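# Close the white door from inside until it latches

## Task

From the inside of the room, push the white door shut so that the latch catches and keeps it closed. Disturb nothing else, and finish with both grippers holding nothing. Release the door and back away afterwards. The robot must not topple or be left leaning, or the task fails. Once everything has settled after you finish, neither arm (hands included) nor the lift may be touching anything, and the base may touch only fixed things, never anything movable such as a part, box, cart, lid or drawer.

## Robot and tools

Robot: the LinearBot, an omnidirectional wheeled base carrying a column about 1.7 m high. A carriage rides up and down the column (lift_m) and holds two identical six-joint arms, left and right, each ending in a two-finger gripper. The arm bases sit about 0.57 m + lift_m above the floor, and parts of the carriage reach about 0.15 m lower. A hand reaches up to 0.78 m from its shoulder but only about 0.38 m below the arm base. Parked arm: joints 1 to 6 = 0, 0.05, 0.05, 1.45, 0, 0; with both parked the robot is roughly 0.85 m wide and 0.65 m long. Cameras: carriage_camera (fixed, facing forward, tilted about 20 degrees down), left_wrist_camera and right_wrist_camera (looking out past the fingertips).

Frames (metres): the base frame has its origin on the floor below the base centre, x forward, y left, z up. The left_hand and right_hand readings are in this frame and mark the point between the finger pads; quat_wxyz gives hand orientation, with hand z along the fingers and hand y the opening direction. base_odometry is in the odometry frame (the base frame at scene start), counts wheel turns only (slip shows as travel), and gives heading in rad, left positive, -3.142 to 3.142. Hand readings tend to sit higher than the real hand, more so at long reach.

move: one action. "base" holds exactly one relative command, an offset from where the base last reported itself: {"translate_m": d} forward positive, -2 to 2 m; {"strafe_m": d} left positive, -2 to 2 m; {"rotate_rad": d} counter-clockwise positive, -6.3 to 6.3 rad. "joints" holds absolute targets by name, all in one object for both arms: lift_m 0 to 1 m; left_/right_joint1_rad -2.617 to 3.054 (yaw about vertical, 0 forward, positive left); joint2_rad 0 to 3.141 (shoulder: 0 back and level, 1.57 upright, 3.14 forward and level); joint3_rad 0 to 3.141 (elbow: 0 folded, 3.14 straight); joint4_rad -1.57 to 1.57 (wrist pitch, positive lifts fingertips); joint5_rad -1.57 to 1.57 (wrist yaw, positive turns fingertips right, opposite to joint 1); joint6_rad -2.094 to 2.094 (roll about the fingers, positive clockwise seen from the forearm); left_/right_gripper_m 0 to 0.093 m pad gap. Omitted joints keep their targets. "speeds" sets top speeds for this action only: translate_m and strafe_m 0.02 to 0.5 m/s, rotate_rad 0.05 to 1.57 rad/s, lift_m 0.08 to 0.27 m/s (default 0.25). "min_time_s" (0.1 to 8 s) stretches arm and gripper motions; too short a value makes arms lunge and overshoot. "cameras" picks images (["all"], [] or names); "blocking": false returns quickly while motion continues, and a later move replaces only the targets it names. A move with no action just reports state and images. Unknown keys make the call invalid; out-of-range values get it refused, and a refusal or an unrequested stop cancels the remaining move, wait and finished_scene calls of that reply.

wait(seconds 0 to 10, cameras): lets the scene run with no new command; returns early when earlier motions have settled. stop(cameras): brakes all running motions; braked parts report "stopped" and may keep pressing; the base coasts a bit. zoom_image(camera, region [x0, y0, x1, y1] in pixels, top-left origin, at most 504 by 504): closer look at the newest image of that camera. read_manual(section "licences"): licence text only. finished_scene(scene): ends the current scene; irreversible.

Result lines: base_status and joint_status give "moving", "done" (base: wheels turned the commanded amount, even if slipping), "off_target" (rested away from target, may still push), "contact_stop" (base or lift felt resistance), "time_out" (ran too long), "not_followed" (arm targets held back by the self-collision check, shown with "joint command not followed"), "limit_stop_at_motor_heat". on_its_own lists uncommanded behaviour; "held at" there is a target, not a reading. The "move" line summarises the worst status. "pictures" gives image order. motor_effort is percent of maximum, bracket = peak in last action; a lift effort that drops while lowering means a hand is resting on something. Joint torques are in N m, offset and noisy. Motor temperatures list each arm's joints then its gripper; MOTOR HOT appears at 75 °C, and at 100 °C the arm goes limp for 30 to 60 s (OVER-TEMPERATURE FAULT). Gripper readings are slightly off from the true gap; to release, command a gap well above the reading.

Cautions: arms have no contact stop and keep pushing when blocked, heating up; park arms when idle. The base's contact sensing ignores the arms, so a drive can bend an arm against the door. Do not let the arms strike or squeeze each other. If both are blocked by the check, send one arm its current readings with joint 1 turned away, then the other. With joint 2 below 0.8, turning joint 1 outward by 0.5 or more may hit the column. Tipping risk grows with a high carriage, extended or loaded arms, pushing and abrupt stops; never drive away while gripping a fixed handle, and watch for a rising hand z as a lean sign. After a base contact_stop, back off about 0.2 m. Avoid slamming the door, hard hits and very hard pushes. Finish with grippers open, hands away from the door, and the robot standing level.

Each tool is called after "Call:" by a JSON object that holds its "name" and its "arguments", one argument or row to a line.

## Session

Call:
{"name": "move", "arguments": {

}}

Scene clock: 0.00 s.
Joint torques (N m): no reading
Motor temperatures (°C): left_arm=[31 34 39 31 28 30 27] | right_arm=[32 35 36 31 30 29 31]
base_odometry: x=+0.000 y=+0.000 heading=+0.000
base_status: not commanded
joint_positions: lift_m=+0.300 left_joint1_rad=-0.003 left_joint2_rad=+0.052 left_joint3_rad=+0.038 left_joint4_rad=+1.430 left_joint5_rad=-0.033 left_joint6_rad=+0.031 left_gripper_m=+0.09396 right_joint1_rad=+0.000 right_joint2_rad=+0.035 right_joint3_rad=+0.040 right_joint4_rad=+1.434 right_joint5_rad=-0.028 right_joint6_rad=-0.032 right_gripper_m=+0.09396
joint_status: not commanded
motor_effort: lift_m=+18 drive_wheels=+1
left_hand: x=+0.2553 y=+0.3028 z=+1.3095 quat_wxyz=(+0.997, -0.015, +0.077, +0.015) (m; base frame)
right_hand: x=+0.2486 y=-0.2923 z=+1.3103 quat_wxyz=(+0.998, -0.015, +0.066, -0.015) (m; base frame)
pictures: carriage_camera, left_wrist_camera, right_wrist_camera
Images, in order (width x height): carriage_camera 672x504, left_wrist_camera 672x504, right_wrist_camera 672x504.

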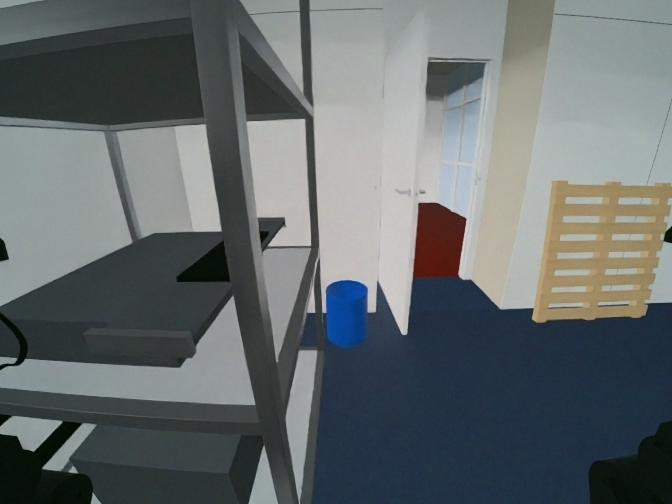

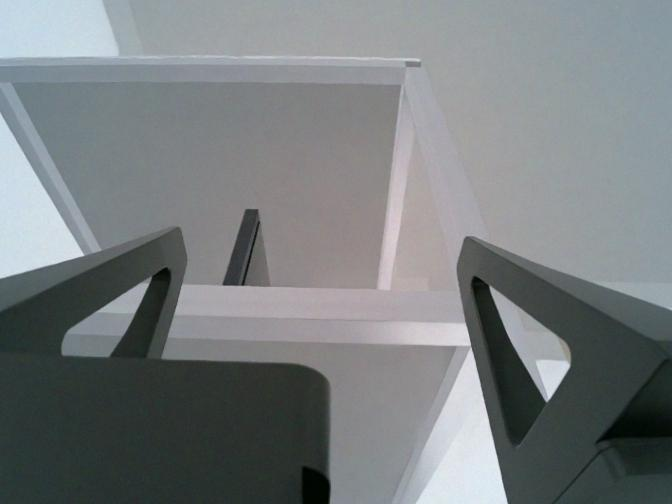

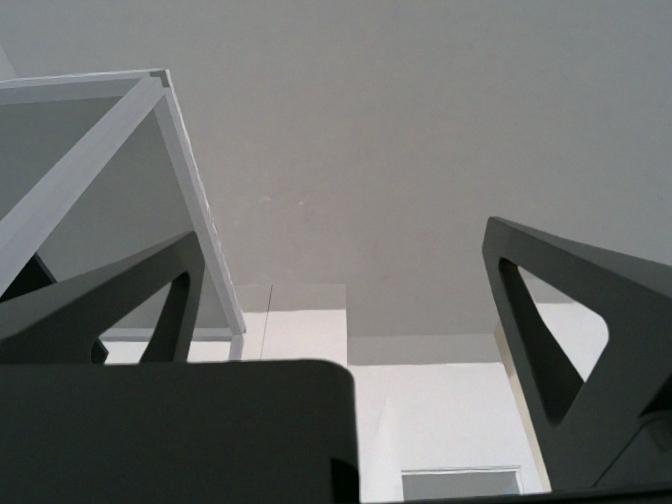

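Call:
{"name": "move", "arguments": {
  "base": {"strafe_m": -0.65}
}}

Call:
{"name": "move", "arguments": {
  "base": {"translate_m": 0.75},
  "cameras": ["carriage_camera"]
}}

Scene clock: 37.43 s.
Joint torques (N m): left_arm=[-0.24 3.97 5.55 -0.09 0.07 0.05] | right_arm=[-0.18 3.84 5.98 -0.21 -0.05 -0.06]
move: done
base_odometry: x=-0.001 y=-0.650 heading=-0.001
base_status: done
joint_positions: lift_m=+0.300 left_joint1_rad=-0.003 left_joint2_rad=+0.052 left_joint3_rad=+0.038 left_joint4_rad=+1.430 left_joint5_rad=-0.033 left_joint6_rad=+0.031 left_gripper_m=+0.09396 right_joint1_rad=+0.001 right_joint2_rad=+0.035 right_joint3_rad=+0.040 right_joint4_rad=+1.434 right_joint5_rad=-0.028 right_joint6_rad=-0.032 right_gripper_m=+0.09396
joint_status: not commanded
motor_effort: lift_m=+18(18) drive_wheels=-3(19)
left_hand: x=+0.2553 y=+0.3028 z=+1.3095 quat_wxyz=(+0.997, -0.015, +0.077, +0.015) (m; base frame)
right_hand: x=+0.2486 y=-0.2923 z=+1.3103 quat_wxyz=(+0.998, -0.015, +0.066, -0.015) (m; base frame)
pictures: none

Scene clock: 41.20 s.
Joint torques (N m): left_arm=[-0.17 4 5.59 -0.1 0.1 0.06] | right_arm=[-0.14 3.84 6.01 -0.18 -0.05 -0.05]
move: done
base_odometry: x=+0.749 y=-0.651 heading=-0.001
base_status: done
joint_positions: lift_m=+0.300 left_joint1_rad=-0.003 left_joint2_rad=+0.052 left_joint3_rad=+0.038 left_joint4_rad=+1.429 left_joint5_rad=-0.033 left_joint6_rad=+0.031 left_gripper_m=+0.09396 right_joint1_rad=+0.001 right_joint2_rad=+0.035 right_joint3_rad=+0.040 right_joint4_rad=+1.432 right_joint5_rad=-0.028 right_joint6_rad=-0.032 right_gripper_m=+0.09396
joint_status: not commanded
motor_effort: lift_m=+18(18) drive_wheels=-1(16)
left_hand: x=+0.2557 y=+0.3028 z=+1.3094 quat_wxyz=(+0.997, -0.015, +0.078, +0.015) (m; base frame)
right_hand: x=+0.2490 y=-0.2923 z=+1.3103 quat_wxyz=(+0.998, -0.015, +0.066, -0.015) (m; base frame)
pictures: carriage_camera
Images, in order (width x height): carriage_camera 672x504.

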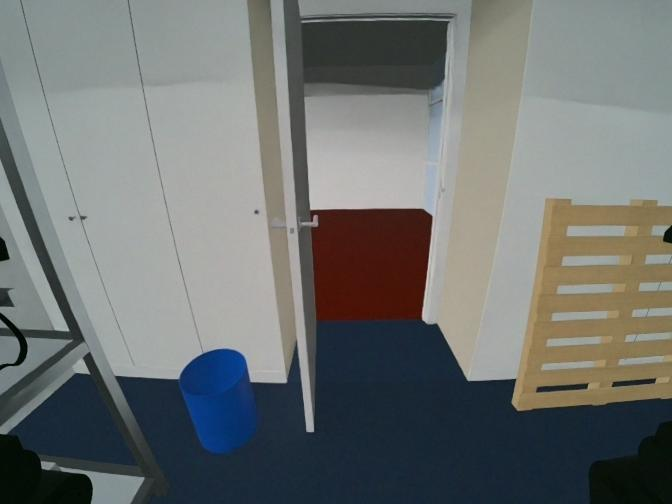

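Call:
{"name": "move", "arguments": {
  "joints": {"left_joint1_rad":0,"left_joint2_rad":2.3,"left_joint3_rad":2.2,"left_joint4_rad":0.1,"left_joint5_rad":0,"left_joint6_rad":0,"left_gripper_m":0,"right_gripper_m":0},
  "min_time_s": 3
}}

Call:
{"name": "move", "arguments": {
  "base": {"translate_m": 0.32},
  "speeds": {"translate_m": 0.2},
  "cameras": ["carriage_camera","left_wrist_camera"]
}}

Scene clock: 64.00 s.
Joint torques (N m): left_arm=[0.06 -13.83 9.5 1.89 0.28 -0.07] | right_arm=[-0.14 3.89 6 -0.18 -0.05 -0.06]
move: done
base_odometry: x=+0.749 y=-0.651 heading=-0.001
base_status: not commanded
joint_positions: lift_m=+0.300 left_joint1_rad=-0.003 left_joint2_rad=+2.289 left_joint3_rad=+2.171 left_joint4_rad=+0.109 left_joint5_rad=-0.016 left_joint6_rad=+0.012 left_gripper_m=+0.00067 right_joint1_rad=+0.001 right_joint2_rad=+0.035 right_joint3_rad=+0.040 right_joint4_rad=+1.432 right_joint5_rad=-0.028 right_joint6_rad=-0.032 right_gripper_m=+0.00010
joint_status: all done
motor_effort: lift_m=+18(18) drive_wheels=+3(5)
left_hand: x=+0.9071 y=+0.2982 z=+1.2216 quat_wxyz=(+0.704, +0.000, +0.710, +0.009) (m; base frame)
right_hand: x=+0.2490 y=-0.2923 z=+1.3103 quat_wxyz=(+0.998, -0.015, +0.066, -0.015) (m; base frame)
pictures: none

Scene clock: 66.70 s.
Joint torques (N m): left_arm=[0.01 -13.68 9.58 1.94 0.28 -0.09] | right_arm=[-0.18 3.86 5.96 -0.16 -0.06 -0.04]
move: done
base_odometry: x=+1.069 y=-0.652 heading=-0.001
base_status: done
joint_positions: lift_m=+0.300 left_joint1_rad=-0.003 left_joint2_rad=+2.290 left_joint3_rad=+2.172 left_joint4_rad=+0.103 left_joint5_rad=-0.016 left_joint6_rad=+0.012 left_gripper_m=+0.00067 right_joint1_rad=+0.001 right_joint2_rad=+0.035 right_joint3_rad=+0.040 right_joint4_rad=+1.432 right_joint5_rad=-0.028 right_joint6_rad=-0.032 right_gripper_m=+0.00010
joint_status: not commanded
motor_effort: lift_m=+18(18) drive_wheels=-1(13)
left_hand: x=+0.9074 y=+0.2981 z=+1.2197 quat_wxyz=(+0.702, +0.000, +0.713, +0.009) (m; base frame)
right_hand: x=+0.2490 y=-0.2923 z=+1.3103 quat_wxyz=(+0.998, -0.015, +0.066, -0.015) (m; base frame)
pictures: carriage_camera, left_wrist_camera
Images, in order (width x height): carriage_camera 672x504, left_wrist_camera 672x504.

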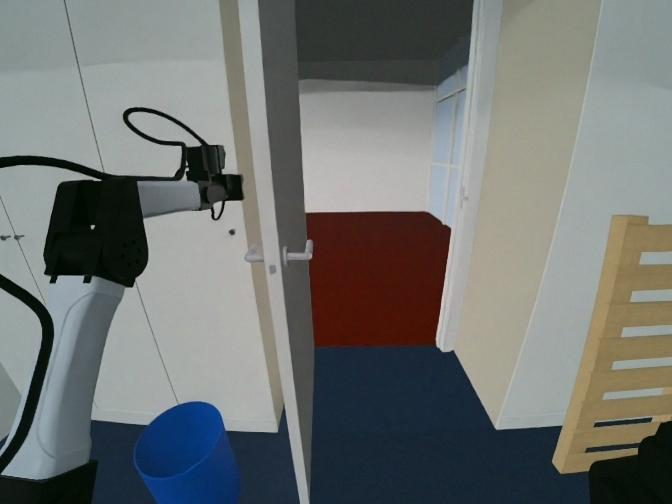

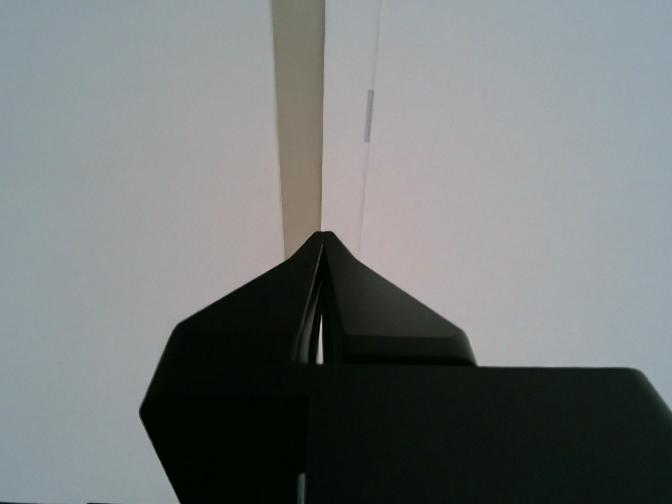

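Call:
{"name": "move", "arguments": {
  "base": {"strafe_m": -0.45},
  "speeds": {"strafe_m": 0.15},
  "cameras": ["carriage_camera"]
}}

Scene clock: 74.07 s.
Joint torques (N m): left_arm=[-0.02 -13.89 9.65 1.97 0.26 -0.02] | right_arm=[-0.28 3.92 6 -0.17 -0.06 -0.05]
Motor temperatures (°C): left_arm=[31 39 44 34 28 30 27] | right_arm=[32 37 37 30 30 29 31]
move: done
base_odometry: x=+1.069 y=-1.102 heading=-0.001
base_status: done
joint_positions: lift_m=+0.300 left_joint1_rad=-0.001 left_joint2_rad=+2.290 left_joint3_rad=+2.172 left_joint4_rad=+0.101 left_joint5_rad=-0.014 left_joint6_rad=+0.007 left_gripper_m=+0.00066 right_joint1_rad=+0.001 right_joint2_rad=+0.035 right_joint3_rad=+0.040 right_joint4_rad=+1.432 right_joint5_rad=-0.028 right_joint6_rad=-0.032 right_gripper_m=+0.00010
joint_status: not commanded
motor_effort: lift_m=+18(18) drive_wheels=+2(12)
left_hand: x=+0.9073 y=+0.2992 z=+1.2195 quat_wxyz=(+0.701, -0.002, +0.713, +0.007) (m; base frame)
right_hand: x=+0.2490 y=-0.2923 z=+1.3103 quat_wxyz=(+0.998, -0.015, +0.066, -0.015) (m; base frame)
pictures: carriage_camera
Images, in order (width x height): carriage_camera 672x504.

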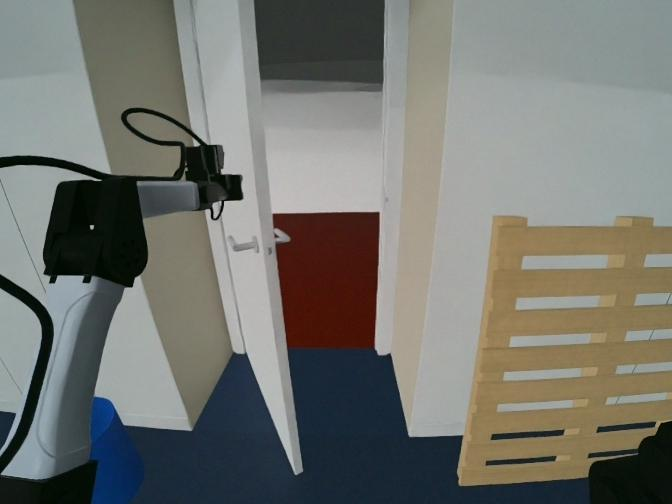

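Call:
{"name": "move", "arguments": {
  "base": {"translate_m": 0.3},
  "speeds": {"translate_m": 0.15}
}}

Call:
{"name": "move", "arguments": {
  "base": {"strafe_m": -0.32},
  "speeds": {"strafe_m": 0.15},
  "cameras": ["carriage_camera"]
}}

Call:
{"name": "move", "arguments": {
  "base": {"translate_m": -0.3}
}}

Call:
{"name": "move", "arguments": {
  "base": {"strafe_m": 0.6},
  "joints": {"left_joint1_rad":0,"left_joint2_rad":0.05,"left_joint3_rad":0.05,"left_joint4_rad":1.45},
  "cameras": ["carriage_camera"]
}}

Scene clock: 96.43 s.
Joint torques (N m): left_arm=[-0.53 -13.79 9.4 1.97 0.29 0.02] | right_arm=[-0.13 3.92 5.98 -0.21 -0.06 -0.04]
Motor temperatures (°C): left_arm=[31 44 47 37 28 30 28] | right_arm=[31 37 37 30 30 29 31]
move: done
base_odometry: x=+1.369 y=-1.102 heading=-0.002
base_status: done
joint_positions: lift_m=+0.300 left_joint1_rad=+0.005 left_joint2_rad=+2.290 left_joint3_rad=+2.173 left_joint4_rad=+0.100 left_joint5_rad=-0.015 left_joint6_rad=+0.005 left_gripper_m=+0.00066 right_joint1_rad=+0.001 right_joint2_rad=+0.035 right_joint3_rad=+0.040 right_joint4_rad=+1.432 right_joint5_rad=-0.028 right_joint6_rad=-0.032 right_gripper_m=+0.00010
joint_status: not commanded
motor_effort: lift_m=+18(18) drive_wheels=-3(11)
left_hand: x=+0.9074 y=+0.3033 z=+1.2192 quat_wxyz=(+0.701, -0.005, +0.713, +0.009) (m; base frame)
right_hand: x=+0.2490 y=-0.2923 z=+1.3103 quat_wxyz=(+0.998, -0.015, +0.066, -0.015) (m; base frame)
pictures: none

Scene clock: 99.47 s.
Joint torques (N m): left_arm=[-0.12 -13.85 9.48 1.97 0.29 -0.01] | right_arm=[-0.03 3.85 5.97 -0.18 -0.06 -0.04]
move: done
base_odometry: x=+1.369 y=-1.422 heading=-0.001
base_status: done
joint_positions: lift_m=+0.300 left_joint1_rad=+0.002 left_joint2_rad=+2.290 left_joint3_rad=+2.173 left_joint4_rad=+0.099 left_joint5_rad=-0.016 left_joint6_rad=+0.005 left_gripper_m=+0.00066 right_joint1_rad=+0.001 right_joint2_rad=+0.035 right_joint3_rad=+0.040 right_joint4_rad=+1.432 right_joint5_rad=-0.028 right_joint6_rad=-0.032 right_gripper_m=+0.00010
joint_status: not commanded
motor_effort: lift_m=+18(18) drive_wheels=+0(14)
left_hand: x=+0.9074 y=+0.3014 z=+1.2191 quat_wxyz=(+0.701, -0.005, +0.713, +0.008) (m; base frame)
right_hand: x=+0.2490 y=-0.2923 z=+1.3103 quat_wxyz=(+0.998, -0.015, +0.066, -0.015) (m; base frame)
pictures: carriage_camera
Images, in order (width x height): carriage_camera 672x504.

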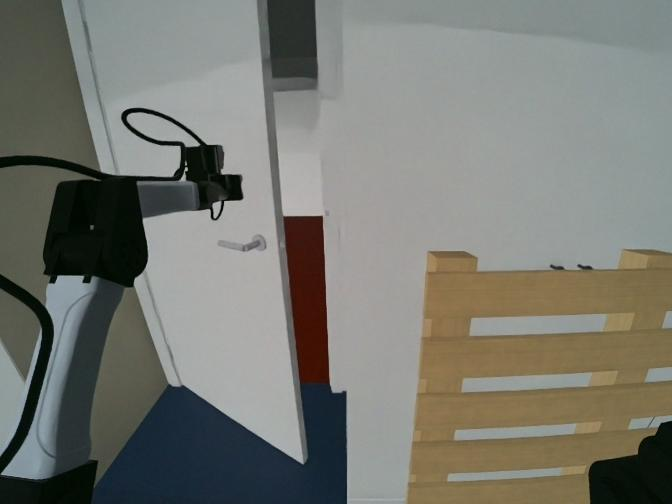

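Scene clock: 101.93 s.
Joint torques (N m): left_arm=[-0.27 -13.89 9.29 1.99 0.29 0] | right_arm=[-0.16 3.88 5.97 -0.19 -0.04 -0.04]
move: done
base_odometry: x=+1.069 y=-1.422 heading=-0.001
base_status: done
joint_positions: lift_m=+0.300 left_joint1_rad=+0.002 left_joint2_rad=+2.291 left_joint3_rad=+2.175 left_joint4_rad=+0.099 left_joint5_rad=-0.016 left_joint6_rad=+0.005 left_gripper_m=+0.00066 right_joint1_rad=+0.001 right_joint2_rad=+0.035 right_joint3_rad=+0.040 right_joint4_rad=+1.433 right_joint5_rad=-0.028 right_joint6_rad=-0.032 right_gripper_m=+0.00010
joint_status: not commanded
motor_effort: lift_m=+18(18) drive_wheels=+1(15)
left_hand: x=+0.9075 y=+0.3013 z=+1.2194 quat_wxyz=(+0.701, -0.004, +0.713, +0.008) (m; base frame)
right_hand: x=+0.2488 y=-0.2923 z=+1.3103 quat_wxyz=(+0.998, -0.015, +0.066, -0.015) (m; base frame)
pictures: none

Scene clock: 105.33 s.
Joint torques (N m): left_arm=[0.01 3.1 4.59 0.07 0.2 0.03] | right_arm=[-0.14 3.88 5.96 -0.19 -0.04 -0.04]
move: done
base_odometry: x=+1.069 y=-0.822 heading=-0.001
base_status: done
joint_positions: lift_m=+0.300 left_joint1_rad=-0.002 left_joint2_rad=+0.057 left_joint3_rad=+0.057 left_joint4_rad=+1.435 left_joint5_rad=-0.011 left_joint6_rad=+0.005 left_gripper_m=+0.00066 right_joint1_rad=+0.000 right_joint2_rad=+0.035 right_joint3_rad=+0.040 right_joint4_rad=+1.433 right_joint5_rad=-0.028 right_joint6_rad=-0.032 right_gripper_m=+0.00010
joint_status: all done
motor_effort: lift_m=+18(18) drive_wheels=-3(13)
left_hand: x=+0.2503 y=+0.2990 z=+1.3148 quat_wxyz=(+0.998, -0.005, +0.068, +0.002) (m; base frame)
right_hand: x=+0.2488 y=-0.2923 z=+1.3103 quat_wxyz=(+0.998, -0.015, +0.066, -0.015) (m; base frame)
pictures: carriage_camera
Images, in order (width x height): carriage_camera 672x504.

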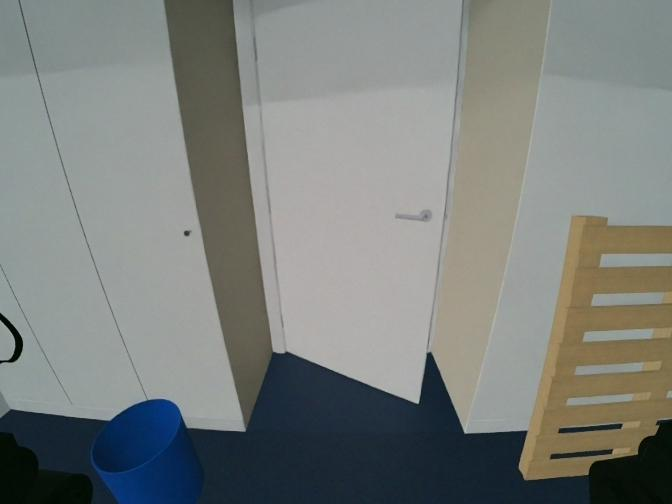

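Call:
{"name": "move", "arguments": {
  "base": {"strafe_m": -0.13},
  "joints": {"right_joint1_rad":0,"right_joint2_rad":2.3,"right_joint3_rad":2.2,"right_joint4_rad":0.1,"right_joint5_rad":0,"right_joint6_rad":0},
  "min_time_s": 2.5
}}

Call:
{"name": "move", "arguments": {
  "base": {"translate_m": 0.68},
  "speeds": {"translate_m": 0.15},
  "cameras": ["carriage_camera"]
}}

Scene clock: 115.93 s.
Joint torques (N m): left_arm=[-0.17 3.25 4.6 0.02 0.21 -0.03] | right_arm=[-0.14 -12.51 10.73 2.14 0.06 0.05]
move: done
base_odometry: x=+1.069 y=-0.952 heading=-0.001
base_status: done
joint_positions: lift_m=+0.300 left_joint1_rad=-0.001 left_joint2_rad=+0.057 left_joint3_rad=+0.057 left_joint4_rad=+1.438 left_joint5_rad=-0.010 left_joint6_rad=+0.005 left_gripper_m=+0.00066 right_joint1_rad=+0.000 right_joint2_rad=+2.285 right_joint3_rad=+2.172 right_joint4_rad=+0.109 right_joint5_rad=-0.013 right_joint6_rad=-0.009 right_gripper_m=+0.00010
joint_status: all done
motor_effort: lift_m=+18(18) drive_wheels=+3(11)
left_hand: x=+0.2497 y=+0.2988 z=+1.3149 quat_wxyz=(+0.998, -0.005, +0.067, +0.002) (m; base frame)
right_hand: x=+0.9063 y=-0.2951 z=+1.2244 quat_wxyz=(+0.706, -0.007, +0.709, +0.001) (m; base frame)
pictures: none

Scene clock: 121.43 s.
Joint torques (N m): left_arm=[-0.05 3.21 4.75 -0.06 0.22 -0.01] | right_arm=[-1.01 -5.03 10.44 4.61 0 0.03]
move: done
base_odometry: x=+1.749 y=-0.953 heading=-0.001
base_status: done
joint_positions: lift_m=+0.300 left_joint1_rad=-0.001 left_joint2_rad=+0.057 left_joint3_rad=+0.054 left_joint4_rad=+1.446 left_joint5_rad=-0.009 left_joint6_rad=+0.005 left_gripper_m=+0.00066 right_joint1_rad=+0.009 right_joint2_rad=+2.207 right_joint3_rad=+2.174 right_joint4_rad=-0.114 right_joint5_rad=-0.008 right_joint6_rad=-0.007 right_gripper_m=+0.00010
joint_status: not commanded
motor_effort: lift_m=+18(19) drive_wheels=+10(13)
left_hand: x=+0.2484 y=+0.2987 z=+1.3145 quat_wxyz=(+0.998, -0.004, +0.064, +0.002) (m; base frame)
right_hand: x=+0.8841 y=-0.2895 z=+1.2223 quat_wxyz=(+0.653, -0.009, +0.757, +0.004) (m; base frame)
pictures: carriage_camera
Images, in order (width x height): carriage_camera 672x504.

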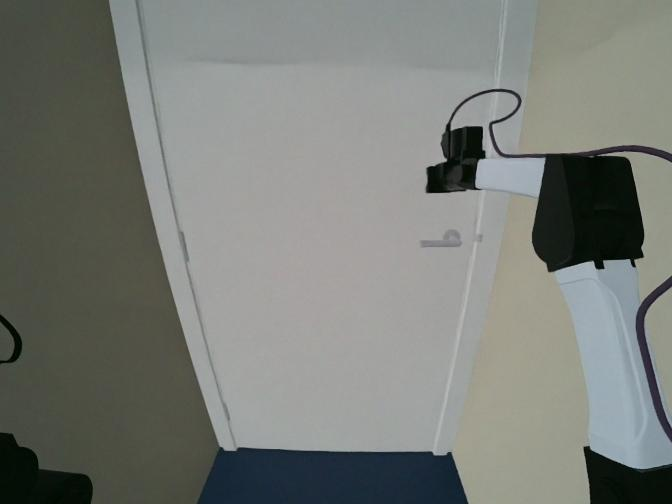

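Call:
{"name": "move", "arguments": {
  "base": {"translate_m": 0.04},
  "speeds": {"translate_m": 0.1},
  "cameras": ["carriage_camera"]
}}

Call:
{"name": "zoom_image", "arguments": {
  "camera": "carriage_camera",
  "region": [400, 180, 540, 480]
}}

Scene clock: 126.63 s.
Joint torques (N m): left_arm=[-0.03 3.07 4.74 -0.06 0.22 -0.02] | right_arm=[-1.01 3.58 9.59 7.39 -0.01 0.01]
Motor temperatures (°C): left_arm=[31 41 45 33 28 30 28] | right_arm=[31 39 40 40 30 29 31]
move: done
base_odometry: x=+1.789 y=-0.953 heading=-0.002
base_status: done
joint_positions: lift_m=+0.300 left_joint1_rad=-0.001 left_joint2_rad=+0.057 left_joint3_rad=+0.054 left_joint4_rad=+1.447 left_joint5_rad=-0.009 left_joint6_rad=+0.005 left_gripper_m=+0.00066 right_joint1_rad=+0.009 right_joint2_rad=+2.120 right_joint3_rad=+2.181 right_joint4_rad=-0.371 right_joint5_rad=-0.006 right_joint6_rad=-0.005 right_gripper_m=+0.00010
joint_status: not commanded
motor_effort: lift_m=+18(19) drive_wheels=+13(21)
left_hand: x=+0.2482 y=+0.2987 z=+1.3145 quat_wxyz=(+0.998, -0.004, +0.063, +0.002) (m; base frame)
right_hand: x=+0.8499 y=-0.2902 z=+1.2186 quat_wxyz=(+0.590, -0.008, +0.808, +0.003) (m; base frame)
pictures: carriage_camera
Images, in order (width x height): carriage_camera 672x504.

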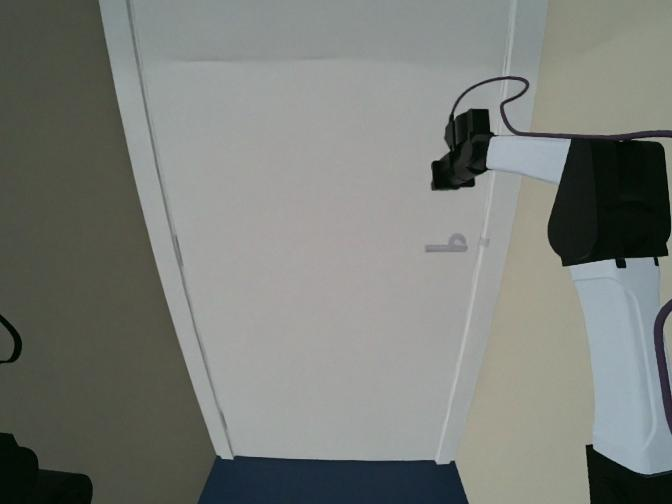

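Scaled by 1.680 from the camera's 672x504 image, which has a finer 960x720 frame.

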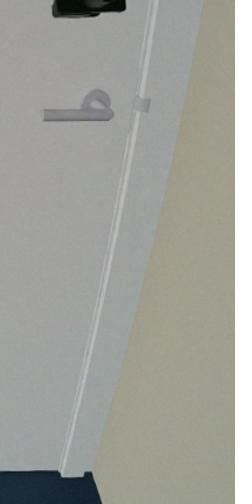

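Call:
{"name": "move", "arguments": {
  "base": {"translate_m": -0.3},
  "speeds": {"translate_m": 0.2},
  "cameras": ["carriage_camera"]
}}

Call:
{"name": "zoom_image", "arguments": {
  "camera": "carriage_camera",
  "region": [380, 200, 520, 460]
}}

Scene clock: 137.57 s.
Joint torques (N m): left_arm=[-0.14 3.11 4.83 -0.07 0.21 -0.02] | right_arm=[-1.07 -14.15 9.76 2.32 -0.01 0.01]
Motor temperatures (°C): left_arm=[31 40 44 33 28 30 28] | right_arm=[31 40 41 64 30 29 31]
move: done
base_odometry: x=+1.489 y=-0.952 heading=-0.002
base_status: done
joint_positions: lift_m=+0.300 left_joint1_rad=-0.001 left_joint2_rad=+0.057 left_joint3_rad=+0.054 left_joint4_rad=+1.447 left_joint5_rad=-0.009 left_joint6_rad=+0.005 left_gripper_m=+0.00066 right_joint1_rad=+0.009 right_joint2_rad=+2.301 right_joint3_rad=+2.182 right_joint4_rad=+0.093 right_joint5_rad=-0.006 right_joint6_rad=-0.005 right_gripper_m=+0.00010
joint_status: not commanded
motor_effort: lift_m=+18(19) drive_wheels=+0(11)
left_hand: x=+0.2483 y=+0.2987 z=+1.3144 quat_wxyz=(+0.998, -0.004, +0.064, +0.002) (m; base frame)
right_hand: x=+0.9095 y=-0.2897 z=+1.2147 quat_wxyz=(+0.698, -0.007, +0.716, +0.003) (m; base frame)
pictures: carriage_camera
Images, in order (width x height): carriage_camera 672x504.

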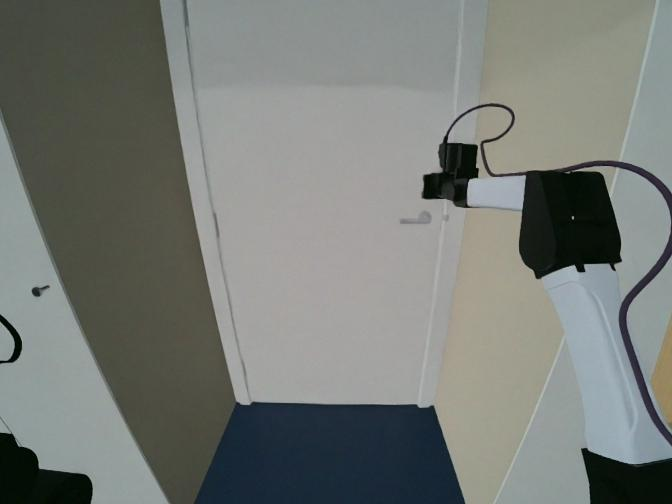

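Scaled by 1.938 from the camera's 672x504 image, which has a finer 960x720 frame.

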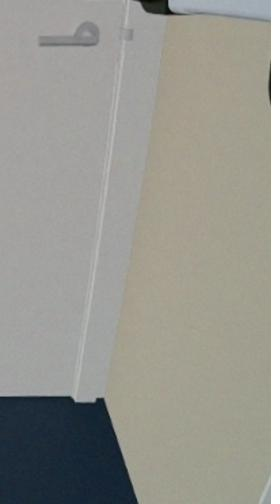

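Call:
{"name": "finished_scene", "arguments": {
  "scene": 1
}}

The scene is finished: the task was done.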